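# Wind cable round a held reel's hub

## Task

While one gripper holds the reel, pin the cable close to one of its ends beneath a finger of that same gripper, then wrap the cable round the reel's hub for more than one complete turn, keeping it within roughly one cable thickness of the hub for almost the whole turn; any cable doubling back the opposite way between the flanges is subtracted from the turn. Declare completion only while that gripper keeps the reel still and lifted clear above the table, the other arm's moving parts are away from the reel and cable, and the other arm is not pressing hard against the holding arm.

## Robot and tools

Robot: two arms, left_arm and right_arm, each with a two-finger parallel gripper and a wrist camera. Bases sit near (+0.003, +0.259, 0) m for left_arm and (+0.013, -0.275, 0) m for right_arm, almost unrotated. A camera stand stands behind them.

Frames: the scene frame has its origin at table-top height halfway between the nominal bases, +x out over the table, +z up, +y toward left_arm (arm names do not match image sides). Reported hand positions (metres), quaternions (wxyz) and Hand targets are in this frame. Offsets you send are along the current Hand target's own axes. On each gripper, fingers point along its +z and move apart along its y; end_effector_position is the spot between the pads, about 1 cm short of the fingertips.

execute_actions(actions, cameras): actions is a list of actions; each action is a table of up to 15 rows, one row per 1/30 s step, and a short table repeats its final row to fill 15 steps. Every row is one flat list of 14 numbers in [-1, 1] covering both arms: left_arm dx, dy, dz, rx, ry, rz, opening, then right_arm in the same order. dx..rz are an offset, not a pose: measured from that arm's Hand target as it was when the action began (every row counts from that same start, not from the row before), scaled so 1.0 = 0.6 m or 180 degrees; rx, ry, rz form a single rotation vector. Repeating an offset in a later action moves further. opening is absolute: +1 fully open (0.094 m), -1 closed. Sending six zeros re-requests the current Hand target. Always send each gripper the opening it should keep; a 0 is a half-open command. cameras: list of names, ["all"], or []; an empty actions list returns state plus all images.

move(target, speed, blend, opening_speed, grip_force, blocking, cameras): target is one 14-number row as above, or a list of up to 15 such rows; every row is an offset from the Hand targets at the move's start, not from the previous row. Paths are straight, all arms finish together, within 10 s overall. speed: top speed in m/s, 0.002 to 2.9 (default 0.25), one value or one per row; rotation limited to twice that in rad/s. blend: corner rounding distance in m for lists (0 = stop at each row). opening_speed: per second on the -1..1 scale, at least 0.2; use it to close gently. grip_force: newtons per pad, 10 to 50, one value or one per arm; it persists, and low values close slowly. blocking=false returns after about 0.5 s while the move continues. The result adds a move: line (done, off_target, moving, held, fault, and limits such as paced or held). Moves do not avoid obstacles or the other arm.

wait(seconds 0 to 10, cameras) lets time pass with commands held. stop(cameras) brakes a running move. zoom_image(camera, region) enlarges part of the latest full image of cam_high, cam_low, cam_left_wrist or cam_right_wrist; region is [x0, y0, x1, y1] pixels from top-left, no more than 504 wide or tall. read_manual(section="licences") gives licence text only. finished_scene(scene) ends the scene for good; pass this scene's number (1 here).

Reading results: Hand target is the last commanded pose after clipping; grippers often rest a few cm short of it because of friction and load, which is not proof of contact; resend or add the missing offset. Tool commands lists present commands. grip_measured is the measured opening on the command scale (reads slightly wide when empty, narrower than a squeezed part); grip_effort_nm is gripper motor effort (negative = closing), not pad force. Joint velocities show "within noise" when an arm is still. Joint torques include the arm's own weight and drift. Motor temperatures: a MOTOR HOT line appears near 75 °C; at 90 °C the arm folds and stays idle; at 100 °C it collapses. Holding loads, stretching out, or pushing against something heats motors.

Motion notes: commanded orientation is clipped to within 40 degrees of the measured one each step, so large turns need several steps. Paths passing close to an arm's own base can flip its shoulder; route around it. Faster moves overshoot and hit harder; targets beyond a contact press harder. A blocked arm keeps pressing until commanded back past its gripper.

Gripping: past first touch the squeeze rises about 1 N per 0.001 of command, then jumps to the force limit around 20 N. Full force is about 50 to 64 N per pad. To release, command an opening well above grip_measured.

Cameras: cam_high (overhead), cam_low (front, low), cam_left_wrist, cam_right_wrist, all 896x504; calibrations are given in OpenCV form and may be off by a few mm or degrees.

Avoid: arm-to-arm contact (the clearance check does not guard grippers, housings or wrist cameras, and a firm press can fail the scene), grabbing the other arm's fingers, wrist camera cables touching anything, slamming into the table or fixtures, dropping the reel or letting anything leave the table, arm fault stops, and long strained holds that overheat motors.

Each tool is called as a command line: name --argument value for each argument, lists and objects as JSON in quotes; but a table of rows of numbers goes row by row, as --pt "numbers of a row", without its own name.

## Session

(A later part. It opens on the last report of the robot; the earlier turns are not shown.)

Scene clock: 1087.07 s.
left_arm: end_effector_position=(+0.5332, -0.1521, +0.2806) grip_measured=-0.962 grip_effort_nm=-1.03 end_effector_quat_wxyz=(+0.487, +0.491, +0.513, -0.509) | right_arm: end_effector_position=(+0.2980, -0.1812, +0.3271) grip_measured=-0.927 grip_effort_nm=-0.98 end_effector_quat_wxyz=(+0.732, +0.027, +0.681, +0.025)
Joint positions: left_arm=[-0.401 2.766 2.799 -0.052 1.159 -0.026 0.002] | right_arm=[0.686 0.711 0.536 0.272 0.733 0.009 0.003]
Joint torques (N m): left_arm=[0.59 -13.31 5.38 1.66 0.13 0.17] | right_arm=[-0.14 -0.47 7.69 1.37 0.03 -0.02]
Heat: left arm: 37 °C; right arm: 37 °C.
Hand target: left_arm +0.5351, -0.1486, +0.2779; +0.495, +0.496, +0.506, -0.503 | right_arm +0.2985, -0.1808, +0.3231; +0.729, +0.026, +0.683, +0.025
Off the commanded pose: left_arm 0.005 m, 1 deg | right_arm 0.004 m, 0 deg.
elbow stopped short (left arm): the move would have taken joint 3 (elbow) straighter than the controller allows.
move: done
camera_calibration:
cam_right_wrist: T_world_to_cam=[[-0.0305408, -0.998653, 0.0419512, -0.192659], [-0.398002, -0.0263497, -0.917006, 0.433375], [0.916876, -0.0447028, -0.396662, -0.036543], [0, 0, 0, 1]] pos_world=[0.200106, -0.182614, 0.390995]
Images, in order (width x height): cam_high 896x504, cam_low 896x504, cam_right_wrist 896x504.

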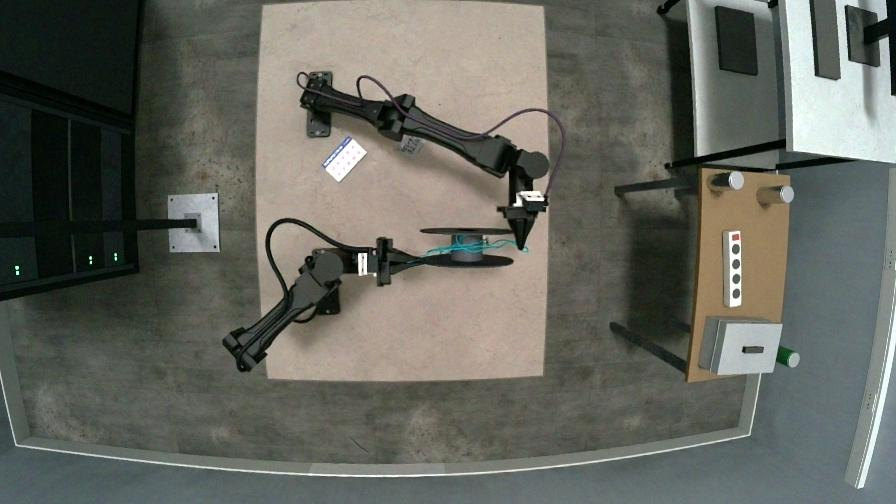

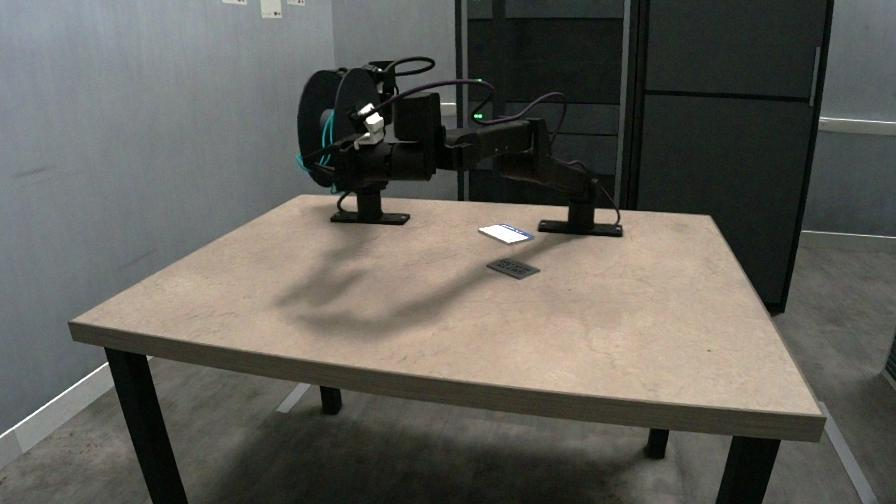

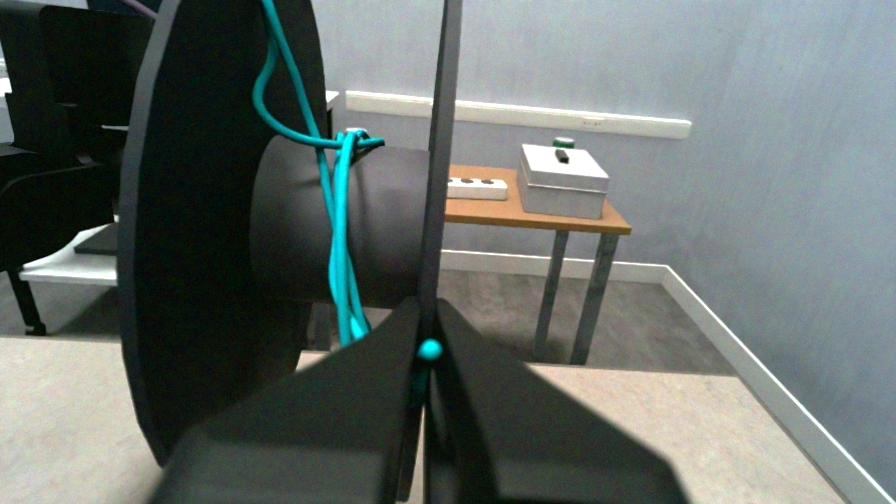

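move --pt "0.19 -0.02 0.0 0 0 0 -1 0 0 0 0 0 0 -1" --speed 0.1 --cameras '["cam_right_wrist","cam_high","cam_low"]'

zoom_image --camera "cam_high" --region '[380, 190, 580, 290]'

zoom_image --camera "cam_low" --region '[220, 0, 480, 230]'

zoom_image --camera "cam_right_wrist" --region '[220, 0, 520, 360]'

Scene clock: 1092.37 s.
left_arm: end_effector_position=(+0.5209, -0.1474, +0.1316) grip_measured=-0.962 grip_effort_nm=-1.03 end_effector_quat_wxyz=(+0.459, +0.486, +0.534, -0.517) | right_arm: end_effector_position=(+0.2980, -0.1812, +0.3271) grip_measured=-0.927 grip_effort_nm=-0.98 end_effector_quat_wxyz=(+0.732, +0.027, +0.681, +0.025)
Joint positions: left_arm=[-0.401 2.707 2.133 0.462 1.168 -0.003 0.002] | right_arm=[0.686 0.711 0.536 0.272 0.733 0.009 0.003]
Joint torques (N m): left_arm=[-0.17 -16.49 5.49 2.12 -0.1 -0.07] | right_arm=[-0.2 -0.38 7.76 1.34 0.02 -0.07]
Heat: left arm: 38 °C; right arm: 37 °C.
Hand target: left_arm +0.5211, -0.1482, +0.1640; +0.495, +0.496, +0.506, -0.503 | right_arm +0.2985, -0.1808, +0.3231; +0.729, +0.026, +0.683, +0.025
Off the commanded pose: left_arm 0.033 m, 6 deg | right_arm 0.004 m, 0 deg.
move: off_target (left_arm)
camera_calibration:
cam_right_wrist: T_world_to_cam=[[-0.0305408, -0.998653, 0.0419512, -0.192659], [-0.398002, -0.0263497, -0.917006, 0.433375], [0.916876, -0.0447028, -0.396662, -0.036543], [0, 0, 0, 1]] pos_world=[0.200106, -0.182614, 0.390995]
Images, in order (width x height): cam_high 896x504, cam_low 896x504, cam_right_wrist 896x504.

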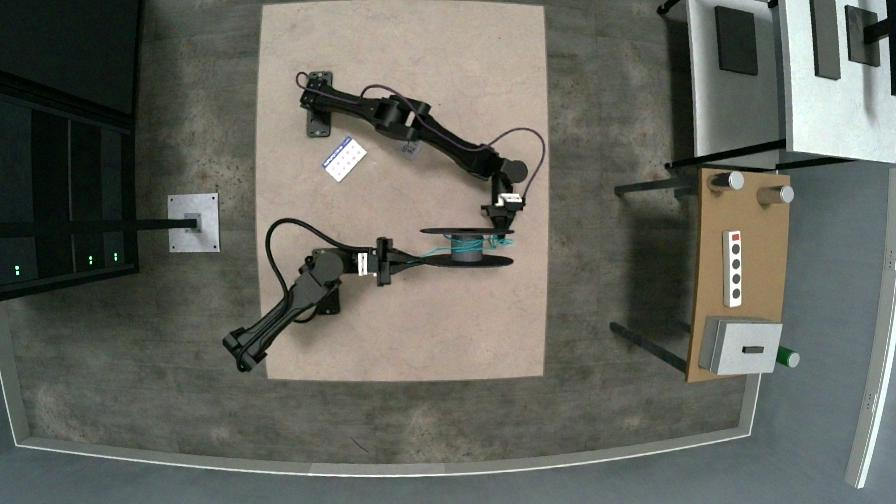

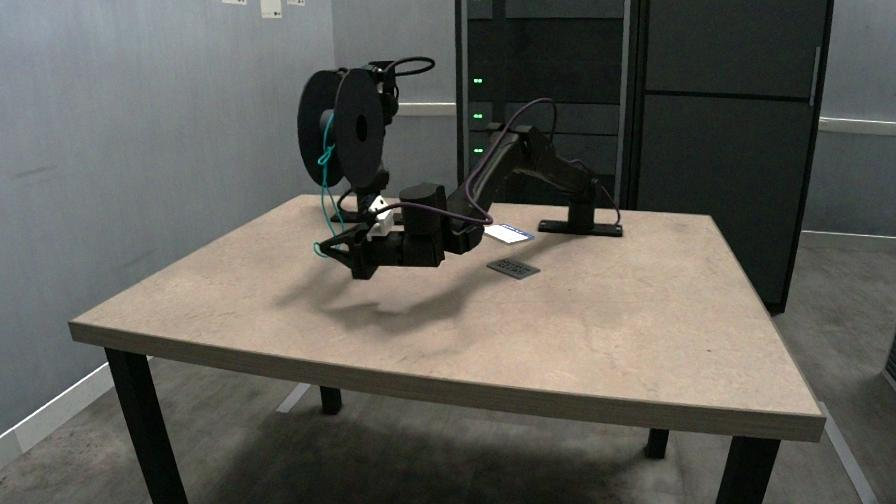

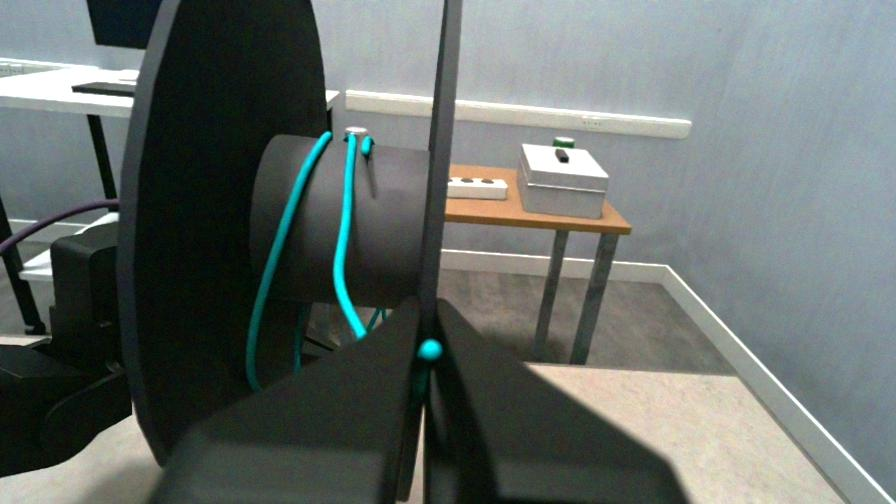

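Scaled by 2.520 from the camera's 896x504 image, which has a finer 1280x720 frame.

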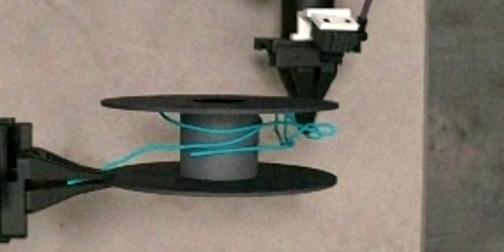

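Scaled by 1.938 from the camera's 896x504 image, which has a finer 1280x720 frame.

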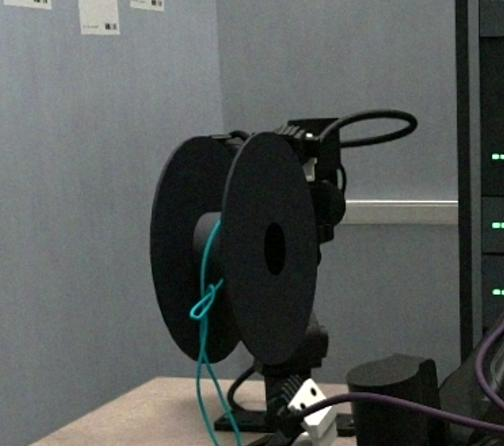

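Scaled by 1.400 from the camera's 896x504 image, which has a finer 1280x720 frame.

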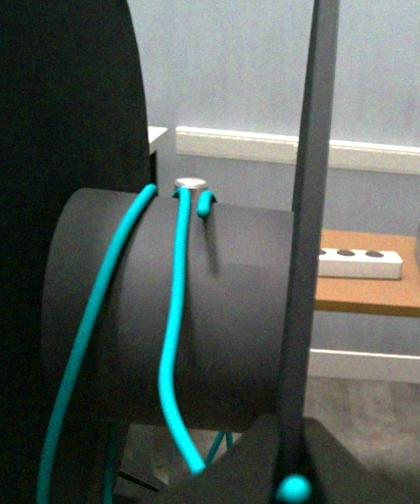

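move --pt "0.1 0.07 0.0 0 0 0 -1 0 0 0 0 0 0 -1" --speed 0.08 --cameras '["cam_right_wrist","cam_high","cam_low"]'

zoom_image --camera "cam_high" --region '[420, 210, 540, 280]'

zoom_image --camera "cam_low" --region '[270, 60, 410, 290]'

zoom_image --camera "cam_right_wrist" --region '[220, 100, 470, 400]'

Scene clock: 1098.03 s.
left_arm: end_effector_position=(+0.5600, -0.1505, +0.1066) grip_measured=-0.962 grip_effort_nm=-1.03 end_effector_quat_wxyz=(+0.502, +0.496, +0.503, -0.499) | right_arm: end_effector_position=(+0.2980, -0.1812, +0.3271) grip_measured=-0.927 grip_effort_nm=-0.98 end_effector_quat_wxyz=(+0.732, +0.027, +0.681, +0.025)
Joint positions: left_arm=[-0.382 3.028 2.618 0.417 1.168 -0.01 0.002] | right_arm=[0.686 0.711 0.536 0.272 0.733 0.009 0.003]
Joint torques (N m): left_arm=[0.5 -12.18 10.5 1.19 0.05 -0.05] | right_arm=[-0.27 -0.24 7.62 1.36 -0.03 -0.06]
Heat: left arm: 39 °C; right arm: 37 °C.
Hand target: left_arm +0.5619, -0.1481, +0.1034; +0.495, +0.496, +0.506, -0.503 | right_arm +0.2985, -0.1808, +0.3231; +0.729, +0.026, +0.683, +0.025
Off the commanded pose: left_arm 0.005 m, 1 deg | right_arm 0.004 m, 0 deg.
move: done
camera_calibration:
cam_right_wrist: T_world_to_cam=[[-0.0305408, -0.998653, 0.0419512, -0.192659], [-0.398002, -0.0263497, -0.917006, 0.433375], [0.916876, -0.0447028, -0.396662, -0.036543], [0, 0, 0, 1]] pos_world=[0.200106, -0.182614, 0.390995]
Images, in order (width x height): cam_high 896x504, cam_low 896x504, cam_right_wrist 896x504.

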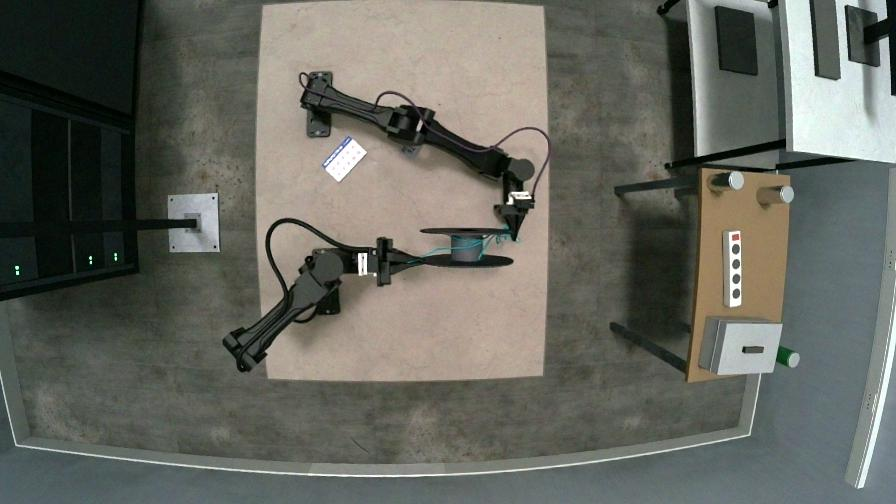

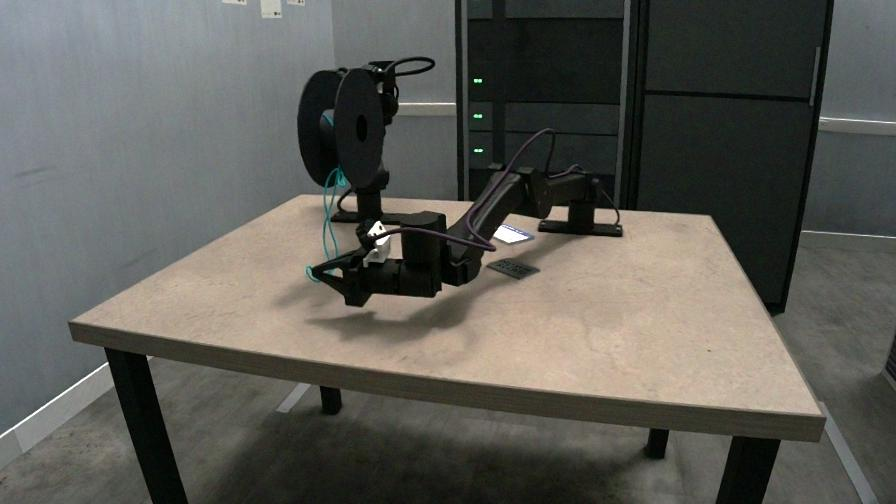

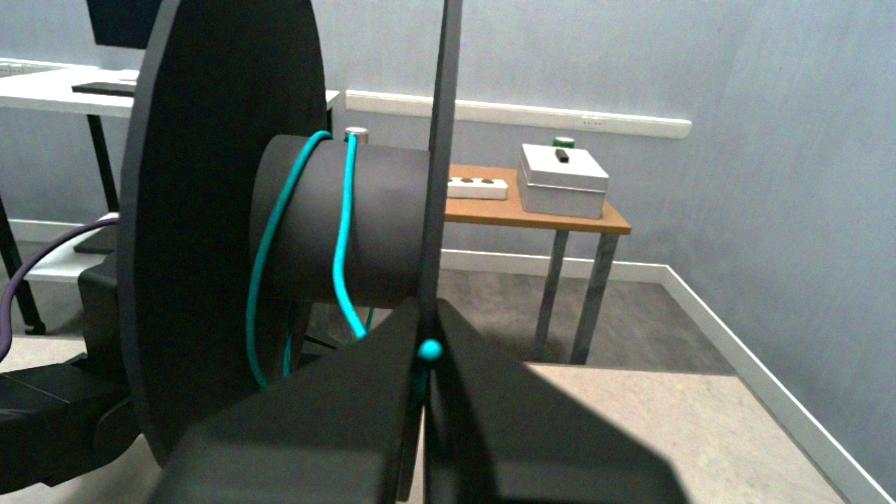

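Scaled by 4.200 from the camera's 896x504 image, which has a finer 1280x720 frame.

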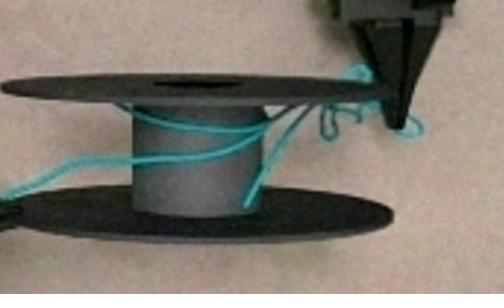

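Scaled by 2.191 from the camera's 896x504 image, which has a finer 1280x720 frame.

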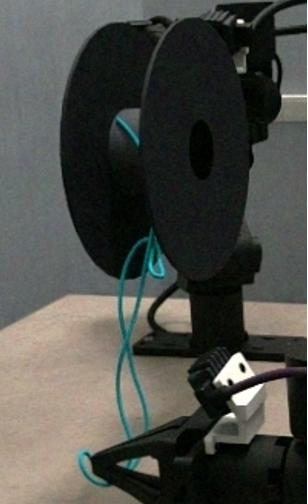

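Scaled by 1.680 from the camera's 896x504 image, which has a finer 1280x720 frame.

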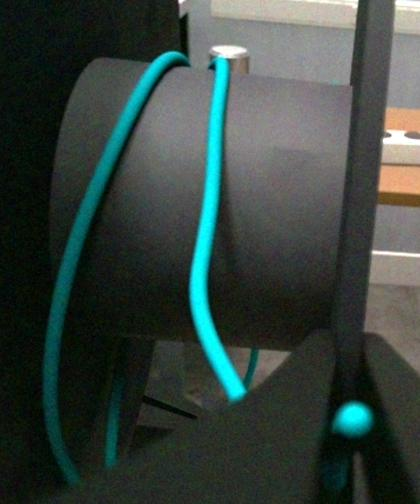

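move --target '[0,0,0,0,0,0,-1,-0.2,0,0,0,0,0,-1]' --speed 0.06 --cameras '["cam_right_wrist","cam_high","cam_low"]'

zoom_image --camera "cam_high" --region '[420, 210, 560, 290]'

zoom_image --camera "cam_low" --region '[270, 0, 410, 290]'

zoom_image --camera "cam_right_wrist" --region '[220, 100, 470, 400]'

Scene clock: 1106.03 s.
left_arm: end_effector_position=(+0.5599, -0.1505, +0.1022) grip_measured=-0.962 grip_effort_nm=-1.03 end_effector_quat_wxyz=(+0.499, +0.495, +0.506, -0.501) | right_arm: end_effector_position=(+0.2943, -0.1845, +0.4221) grip_measured=-0.927 grip_effort_nm=-0.98 end_effector_quat_wxyz=(+0.719, +0.014, +0.695, +0.011)
Joint positions: left_arm=[-0.382 3.034 2.618 0.414 1.168 -0.01 0.002] | right_arm=[0.686 0.802 0.99 -0.143 0.733 0.006 0.003]
Joint torques (N m): left_arm=[0.47 -12.52 10.78 1.18 0.07 -0.04] | right_arm=[-0.75 -0.83 11.73 1.35 -0.08 0.02]
Heat: left arm: 38 °C; right arm: 38 °C.
Hand target: left_arm +0.5619, -0.1481, +0.1034; +0.495, +0.496, +0.506, -0.503 | right_arm +0.2907, -0.1894, +0.4426; +0.729, +0.026, +0.683, +0.025
Off the commanded pose: left_arm 0.003 m, 1 deg | right_arm 0.021 m, 3 deg.
move: off_target (right_arm)
camera_calibration:
cam_right_wrist: T_world_to_cam=[[-0.0283011, -0.996275, 0.0814605, -0.216981], [-0.433923, -0.0611699, -0.898871, 0.515424], [0.900505, -0.0607866, -0.430575, 0.0205325], [0, 0, 0, 1]] pos_world=[0.199024, -0.183396, 0.489816]
Images, in order (width x height): cam_high 896x504, cam_low 896x504, cam_right_wrist 896x504.

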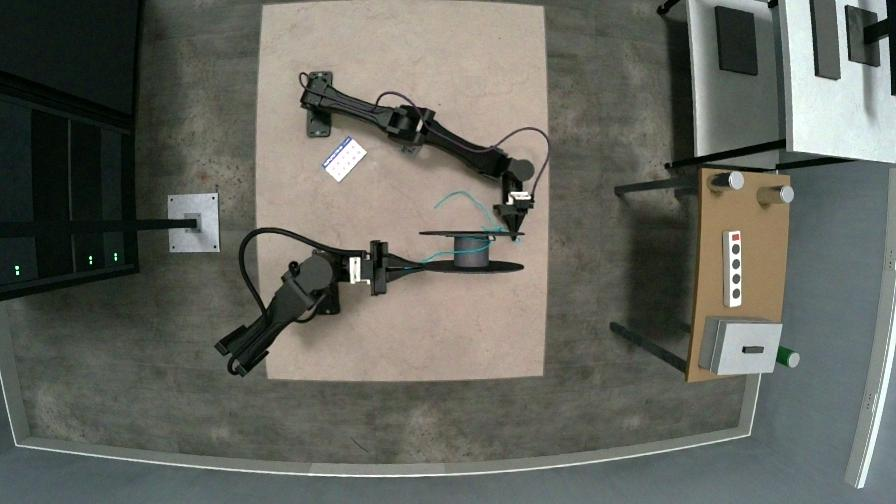

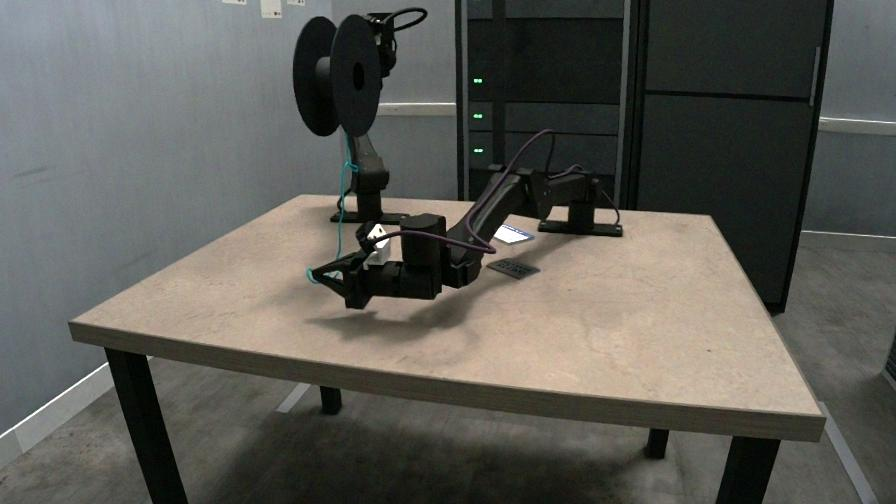

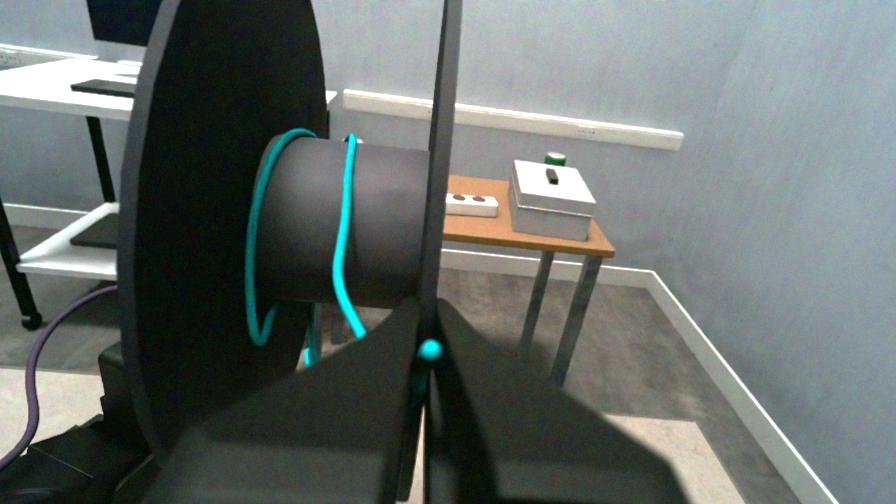

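Scaled by 3.600 from the camera's 896x504 image, which has a finer 1280x720 frame.

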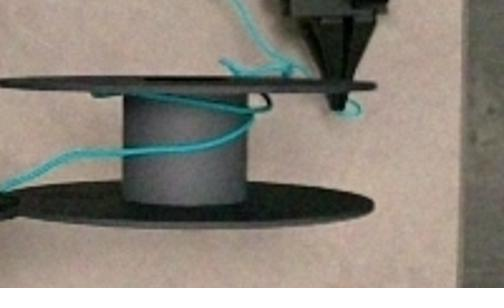

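Scaled by 1.738 from the camera's 896x504 image, which has a finer 1280x720 frame.

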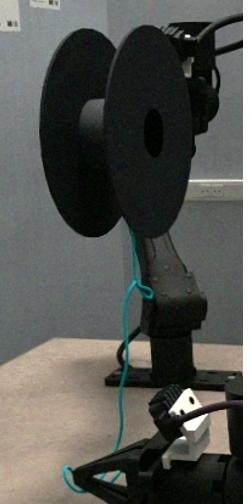

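Scaled by 1.680 from the camera's 896x504 image, which has a finer 1280x720 frame.

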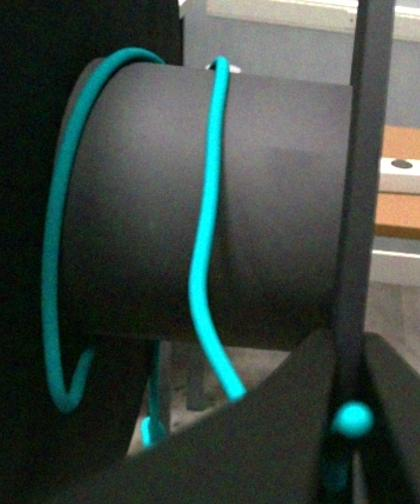

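move --target '[0.05,0,0,0,0,0,-1,-0.08,0,0,0,0,0,-1]' --speed 0.05 --cameras '["cam_right_wrist","cam_high","cam_low"]'

zoom_image --camera "cam_low" --region '[270, 0, 410, 290]'

zoom_image --camera "cam_right_wrist" --region '[220, 100, 470, 400]'

Scene clock: 1115.07 s.
left_arm: end_effector_position=(+0.5596, -0.1503, +0.0705) grip_measured=-0.962 grip_effort_nm=-1.04 end_effector_quat_wxyz=(+0.488, +0.490, +0.516, -0.505) | right_arm: end_effector_position=(+0.2929, -0.1880, +0.4690) grip_measured=-0.927 grip_effort_nm=-0.98 end_effector_quat_wxyz=(+0.717, +0.015, +0.697, +0.007)
Joint positions: left_arm=[-0.382 3.106 2.656 0.414 1.168 -0.01 0.002] | right_arm=[0.68 0.884 1.226 -0.304 0.733 0.006 0.003]
Joint torques (N m): left_arm=[0.46 -12.48 10.13 1.51 0.07 0] | right_arm=[-0.61 -0.88 11.43 1.41 -0.1 0.06]
Heat: left arm: 38 °C; right arm: 38 °C.
Hand target: left_arm +0.5614, -0.1480, +0.0735; +0.495, +0.496, +0.506, -0.503 | right_arm +0.2875, -0.1928, +0.4904; +0.729, +0.026, +0.683, +0.025
Off the commanded pose: left_arm 0.004 m, 2 deg | right_arm 0.023 m, 3 deg.
joint sent to its limit (left arm) — joint 2 (shoulder), upper limit. The joint targets still meet the commanded pose.
move: off_target (right_arm)
camera_calibration:
cam_right_wrist: T_world_to_cam=[[-0.0343229, -0.995689, 0.0861694, -0.224667], [-0.438976, -0.0624382, -0.896327, 0.556758], [0.897843, -0.0685908, -0.43494, 0.043073], [0, 0, 0, 1]] pos_world=[0.198019, -0.185981, 0.537131]
Images, in order (width x height): cam_high 896x504, cam_low 896x504, cam_right_wrist 896x504.

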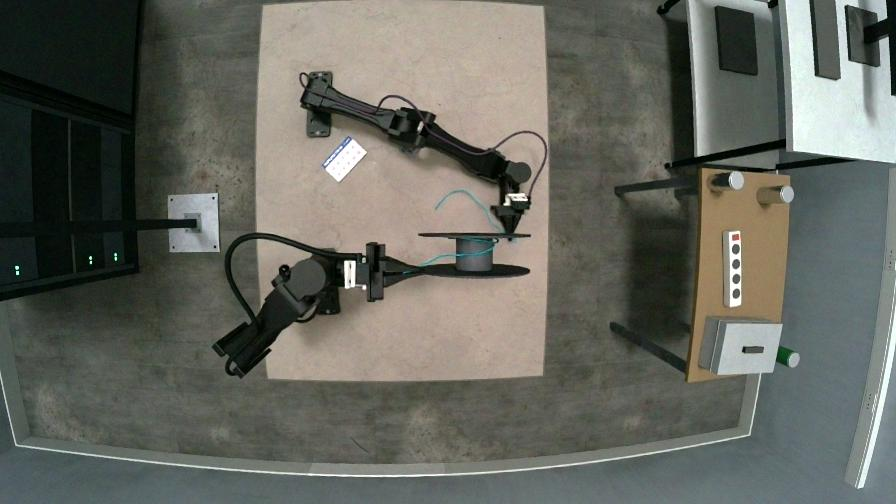

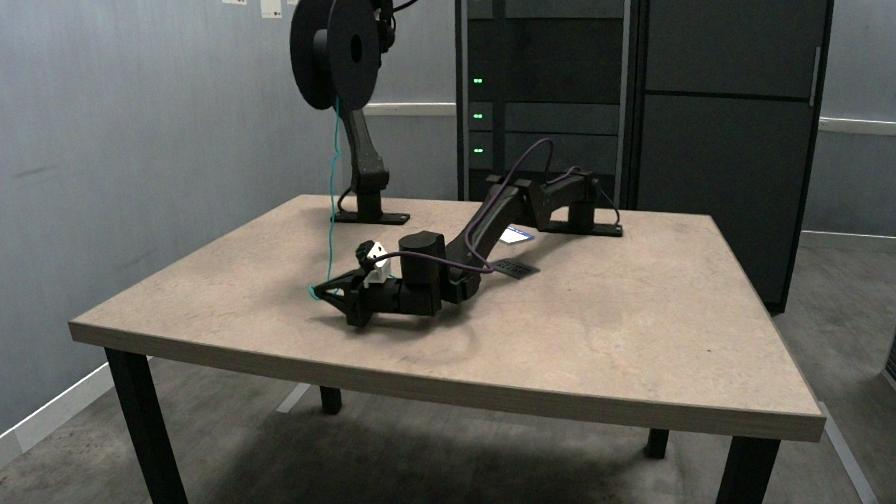

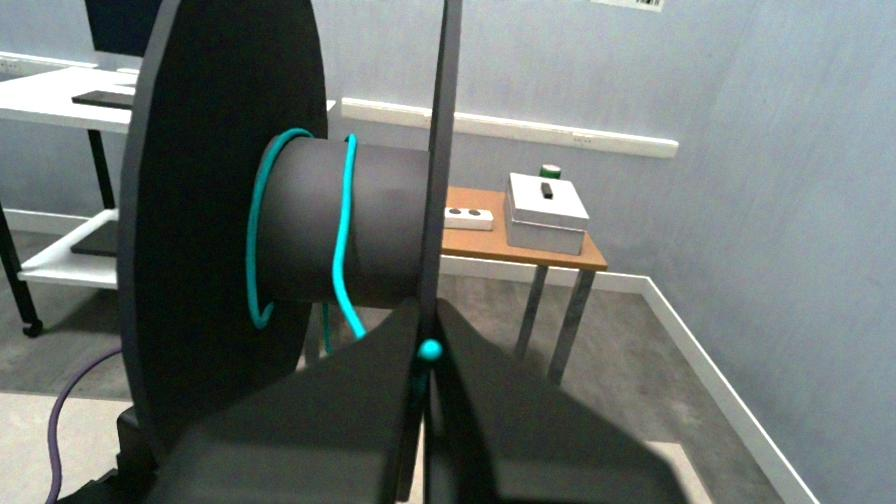

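Scaled by 1.738 from the camera's 896x504 image, which has a finer 1280x720 frame.

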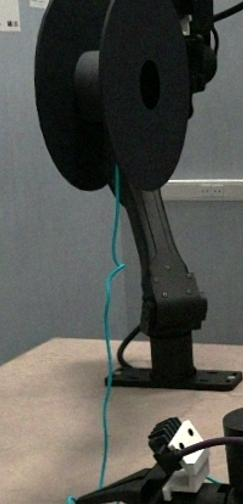

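Scaled by 1.680 from the camera's 896x504 image, which has a finer 1280x720 frame.

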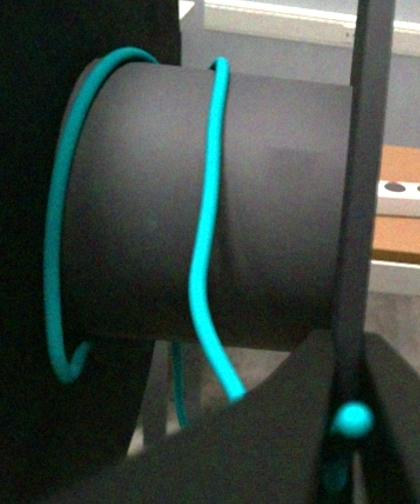

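move --target '[0.03,0,0,0,0,0,-1,-0.06,0,0,0,0,0,-1]' --speed 0.04 --cameras '["cam_right_wrist","cam_high","cam_low"]'

zoom_image --camera "cam_high" --region '[420, 210, 560, 290]'

zoom_image --camera "cam_right_wrist" --region '[220, 100, 470, 400]'

Scene clock: 1119.13 s.
left_arm: end_effector_position=(+0.5576, -0.1504, +0.0706) grip_measured=-0.962 grip_effort_nm=-1.03 end_effector_quat_wxyz=(+0.486, +0.494, +0.513, -0.507) | right_arm: end_effector_position=(+0.2921, -0.1898, +0.5019) grip_measured=-0.927 grip_effort_nm=-0.98 end_effector_quat_wxyz=(+0.713, +0.012, +0.701, +0.003)
Joint positions: left_arm=[-0.382 3.106 2.656 0.414 1.179 -0.007 0.002] | right_arm=[0.677 0.961 1.419 -0.436 0.733 0.006 0.003]
Joint torques (N m): left_arm=[0.32 -12.46 4.88 1.85 -0.09 0.19] | right_arm=[-0.64 -1.21 11.55 1.54 -0.12 -0.02]
Heat: left arm: 38 °C; right arm: 39 °C.
Hand target: left_arm +0.5610, -0.1479, +0.0555; +0.495, +0.496, +0.506, -0.503 | right_arm +0.2851, -0.1953, +0.5263; +0.729, +0.026, +0.683, +0.025
Off the commanded pose: left_arm 0.016 m, 1 deg | right_arm 0.026 m, 4 deg.
joint sent to its limit (left arm) — joint 2 (shoulder), upper limit. The joint targets still meet the commanded pose.
move: off_target (left_arm, right_arm)
camera_calibration:
cam_right_wrist: T_world_to_cam=[[-0.0363651, -0.99469, 0.0962751, -0.233659], [-0.449129, -0.0697937, -0.890737, 0.584517], [0.892726, -0.0756317, -0.444206, 0.0628465], [0, 0, 0, 1]] pos_world=[0.197922, -0.186869, 0.571063]
Images, in order (width x height): cam_high 896x504, cam_low 896x504, cam_right_wrist 896x504.

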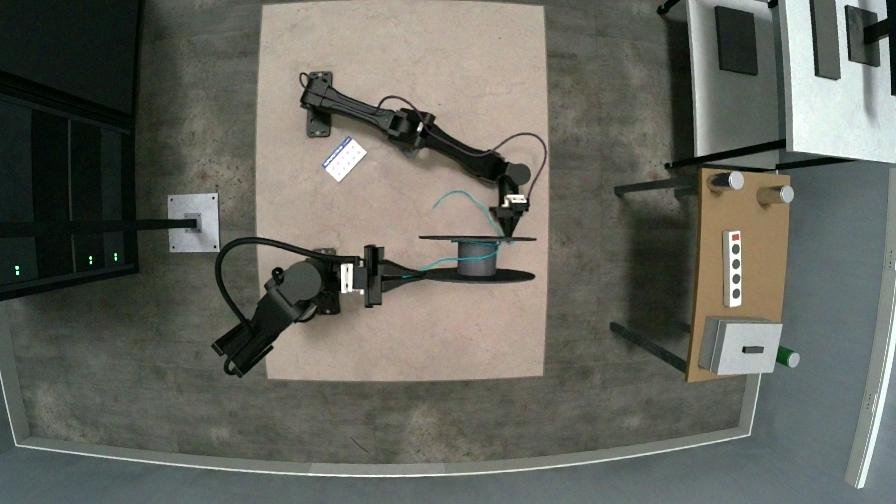

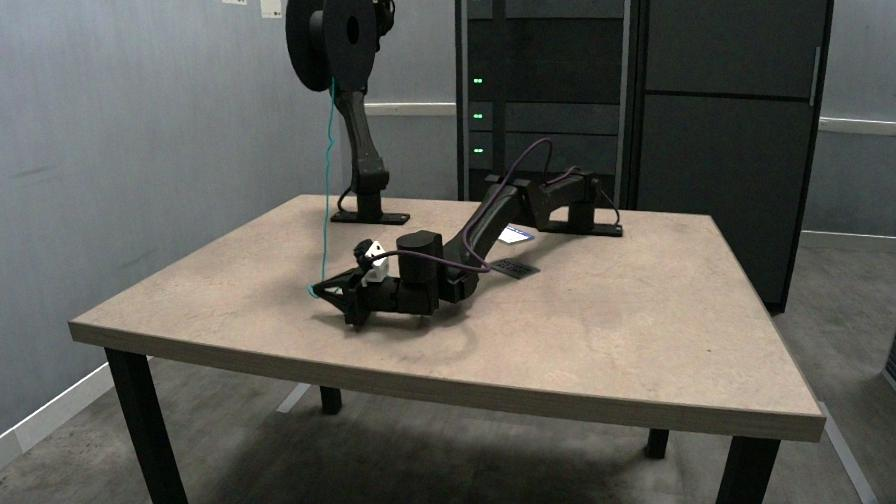

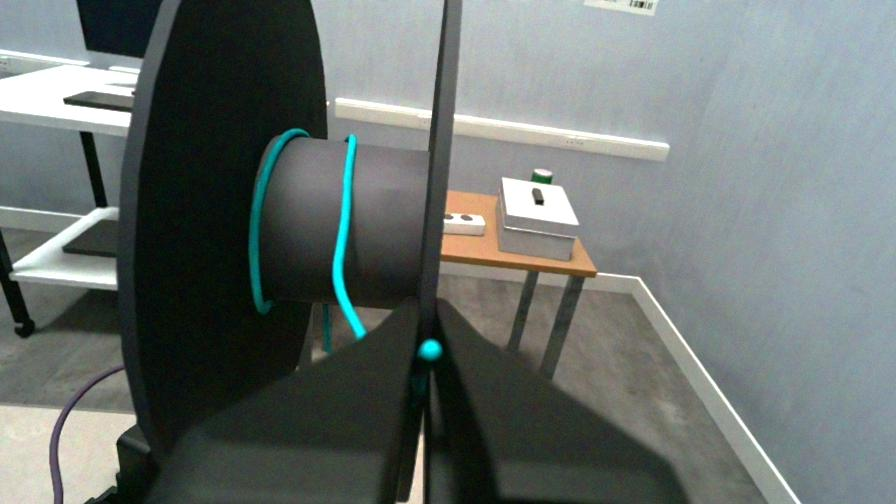

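Scaled by 3.600 from the camera's 896x504 image, which has a finer 1280x720 frame.

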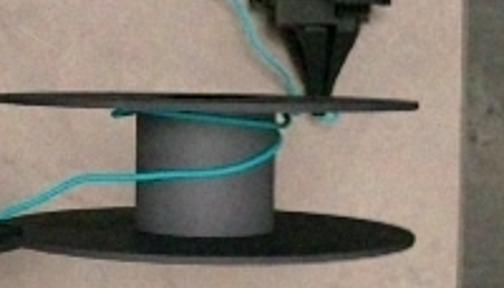

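Scaled by 1.680 from the camera's 896x504 image, which has a finer 1280x720 frame.

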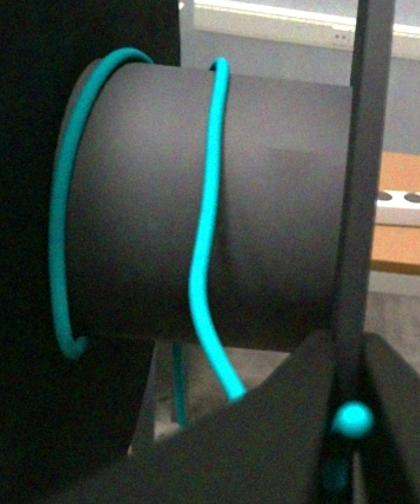

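move --target '[0,0,0,0,0,0,-1,-0.045,0,0,0,0,0,-1]' --speed 0.03 --cameras '["cam_right_wrist","cam_high"]'

zoom_image --camera "cam_high" --region '[420, 210, 560, 290]'

zoom_image --camera "cam_right_wrist" --region '[220, 100, 470, 400]'

Scene clock: 1124.20 s.
left_arm: end_effector_position=(+0.5576, -0.1504, +0.0710) grip_measured=-0.962 grip_effort_nm=-1.03 end_effector_quat_wxyz=(+0.487, +0.494, +0.512, -0.507) | right_arm: end_effector_position=(+0.2919, -0.1881, +0.5232) grip_measured=-0.927 grip_effort_nm=-0.98 end_effector_quat_wxyz=(+0.706, +0.001, +0.708, +0.000)
Joint positions: left_arm=[-0.382 3.106 2.656 0.417 1.179 -0.007 0.002] | right_arm=[0.677 1.029 1.577 -0.551 0.722 0.003 0.003]
Joint torques (N m): left_arm=[0.32 -12.45 4.86 1.82 -0.08 0.19] | right_arm=[-0.73 -1.5 11.49 1.69 -0.15 0.06]
Heat: left arm: 38 °C; right arm: 39 °C.
Hand target: left_arm +0.5610, -0.1479, +0.0555; +0.495, +0.496, +0.506, -0.503 | right_arm +0.2834, -0.1972, +0.5531; +0.729, +0.026, +0.683, +0.025
Off the commanded pose: left_arm 0.016 m, 1 deg | right_arm 0.032 m, 6 deg.
joint sent to its limit (left arm) — joint 2 (shoulder), upper limit. The joint targets still meet the commanded pose.
move: off_target (left_arm, right_arm)
camera_calibration:
cam_right_wrist: T_world_to_cam=[[-0.0236813, -0.992924, 0.116364, -0.247892], [-0.464869, -0.0921106, -0.880575, 0.598678], [0.885063, -0.0749473, -0.459398, 0.0829224], [0, 0, 0, 1]] pos_world=[0.199045, -0.184779, 0.594121]
Images, in order (width x height): cam_high 896x504, cam_right_wrist 896x504.

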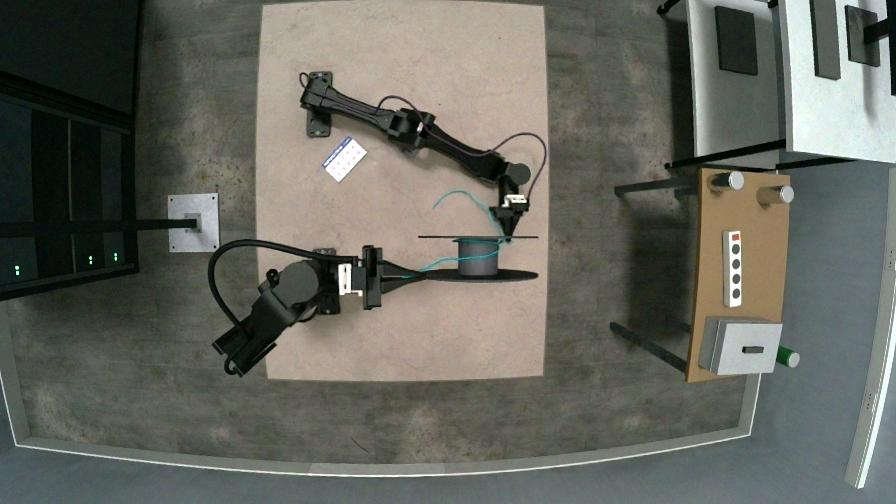

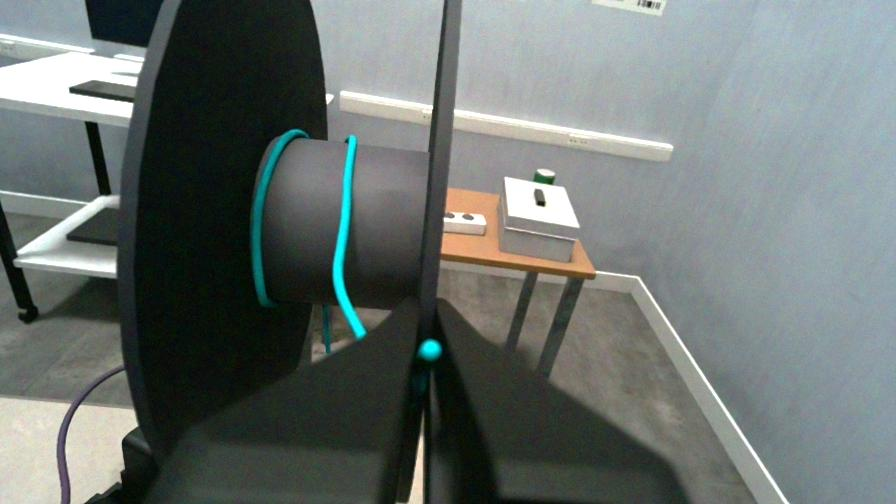

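Scaled by 3.600 from the camera's 896x504 image, which has a finer 1280x720 frame.

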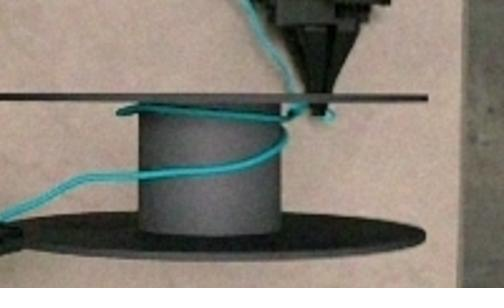

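Scaled by 1.680 from the camera's 896x504 image, which has a finer 1280x720 frame.

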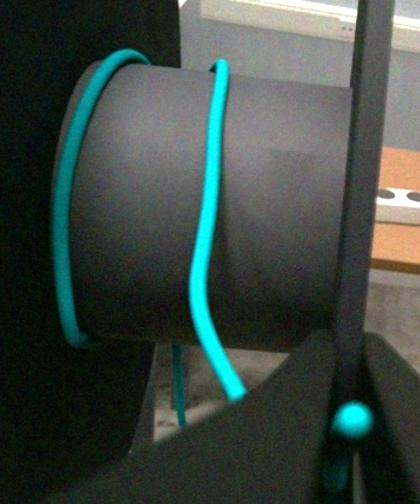

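move --pt "-0.03 0 0 0 0 0 -1 0.05 0 0 0 0 0 -1" --pt "-0.03 0 0 0 0 0 -0.5 0.05 0 0 0 0 0 -1" --pt "-0.03 0 -0.25 0 0 0 -0.5 0.05 0 0 0 0 0 -1" --speed 0.06 --opening_speed 0.5 --cameras '["cam_right_wrist","cam_high","cam_low"]'

zoom_image --camera "cam_high" --region '[420, 210, 560, 290]'

zoom_image --camera "cam_low" --region '[260, 0, 420, 300]'

zoom_image --camera "cam_right_wrist" --region '[220, 100, 470, 400]'

Scene clock: 1134.13 s.
left_arm: end_effector_position=(+0.5635, -0.0020, +0.0541) grip_measured=-0.503 grip_effort_nm=0.14 end_effector_quat_wxyz=(+0.484, +0.484, +0.521, -0.510) | right_arm: end_effector_position=(+0.2890, -0.1907, +0.4959) grip_measured=-0.927 grip_effort_nm=-0.98 end_effector_quat_wxyz=(+0.693, -0.010, +0.721, -0.012)
Joint positions: left_arm=[-0.135 2.884 2.127 0.687 1.414 0.006 0.023] | right_arm=[0.677 0.973 1.472 -0.551 0.722 0.003 0.003]
Joint torques (N m): left_arm=[0.57 -16.23 4.15 1.54 0.17 0.09] | right_arm=[-0.4 -2.89 6.52 2.66 -0.07 0.09]
Heat: left arm: 39 °C; right arm: 39 °C.
Hand target: left_arm +0.5613, +0.0021, +0.0740; +0.495, +0.496, +0.506, -0.503 | right_arm +0.2854, -0.1951, +0.5233; +0.729, +0.026, +0.683, +0.025
Off the commanded pose: left_arm 0.020 m, 3 deg | right_arm 0.028 m, 8 deg.
move: off_target (left_arm, right_arm)
camera_calibration:
cam_right_wrist: T_world_to_cam=[[-0.0186983, -0.988541, 0.14979, -0.264505], [-0.49753, -0.120751, -0.859001, 0.566217], [0.867245, -0.0905869, -0.489571, 0.0899328], [0, 0, 0, 1]] pos_world=[0.19877, -0.184957, 0.570029]
Images, in order (width x height): cam_high 896x504, cam_low 896x504, cam_right_wrist 896x504.

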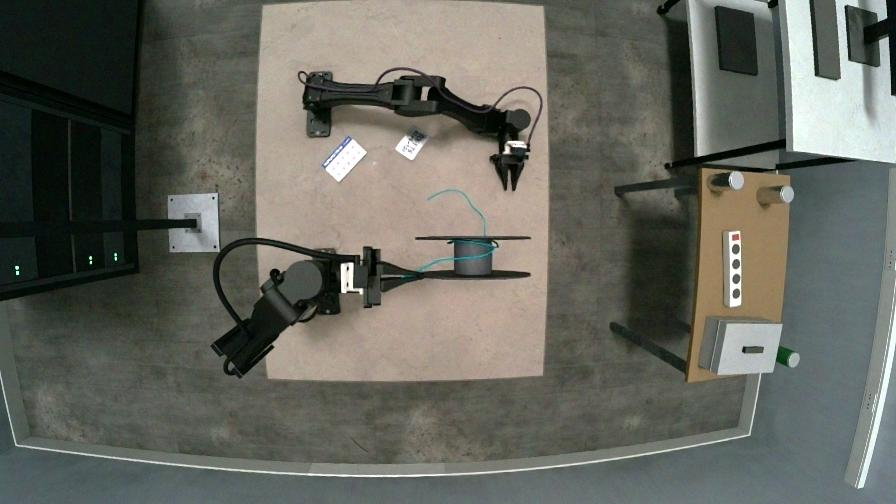

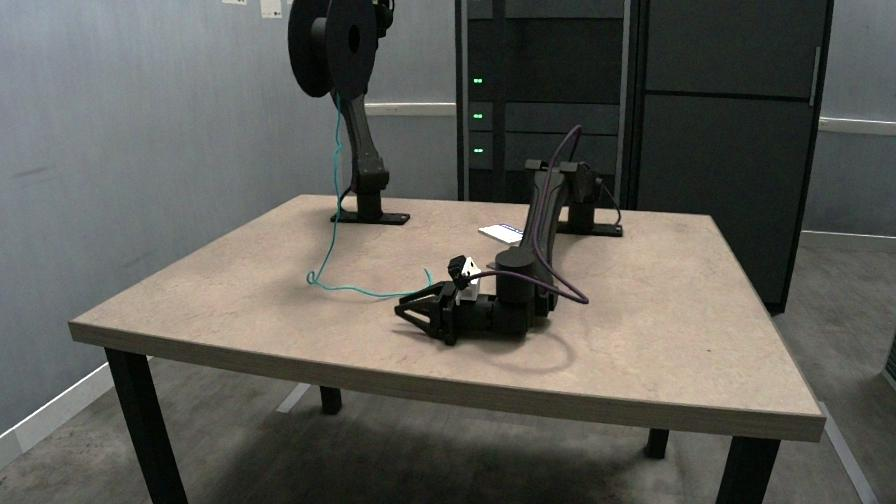

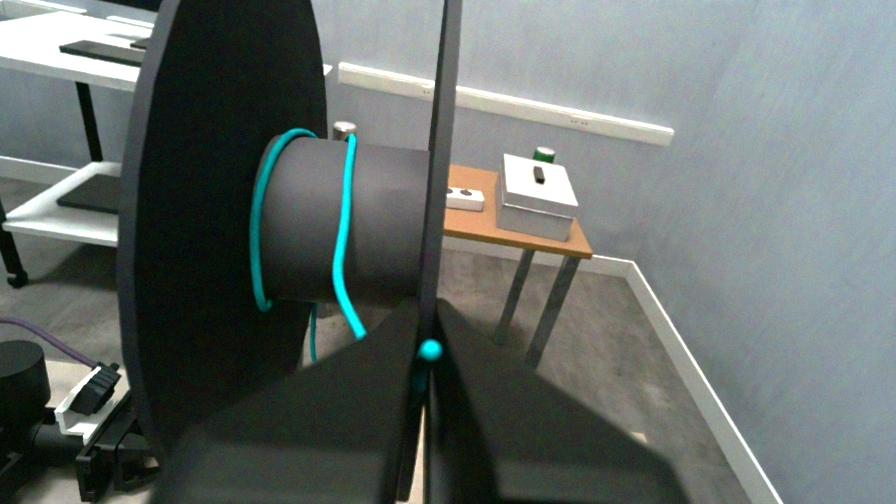

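Scaled by 3.600 from the camera's 896x504 image, which has a finer 1280x720 frame.

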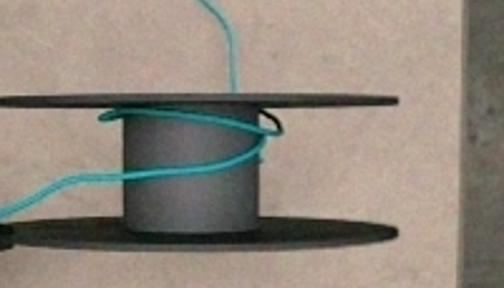

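Scaled by 1.680 from the camera's 896x504 image, which has a finer 1280x720 frame.

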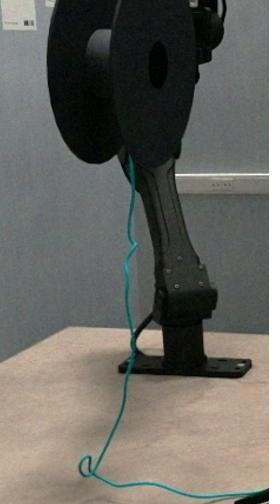

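Scaled by 1.680 from the camera's 896x504 image, which has a finer 1280x720 frame.

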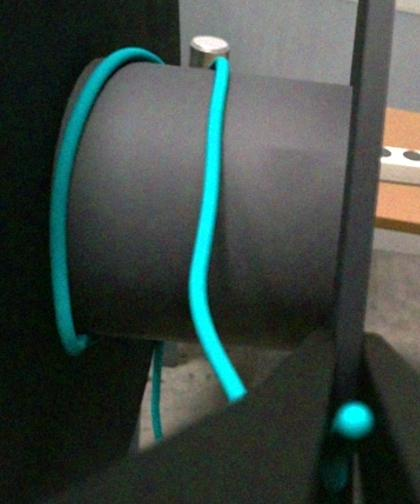

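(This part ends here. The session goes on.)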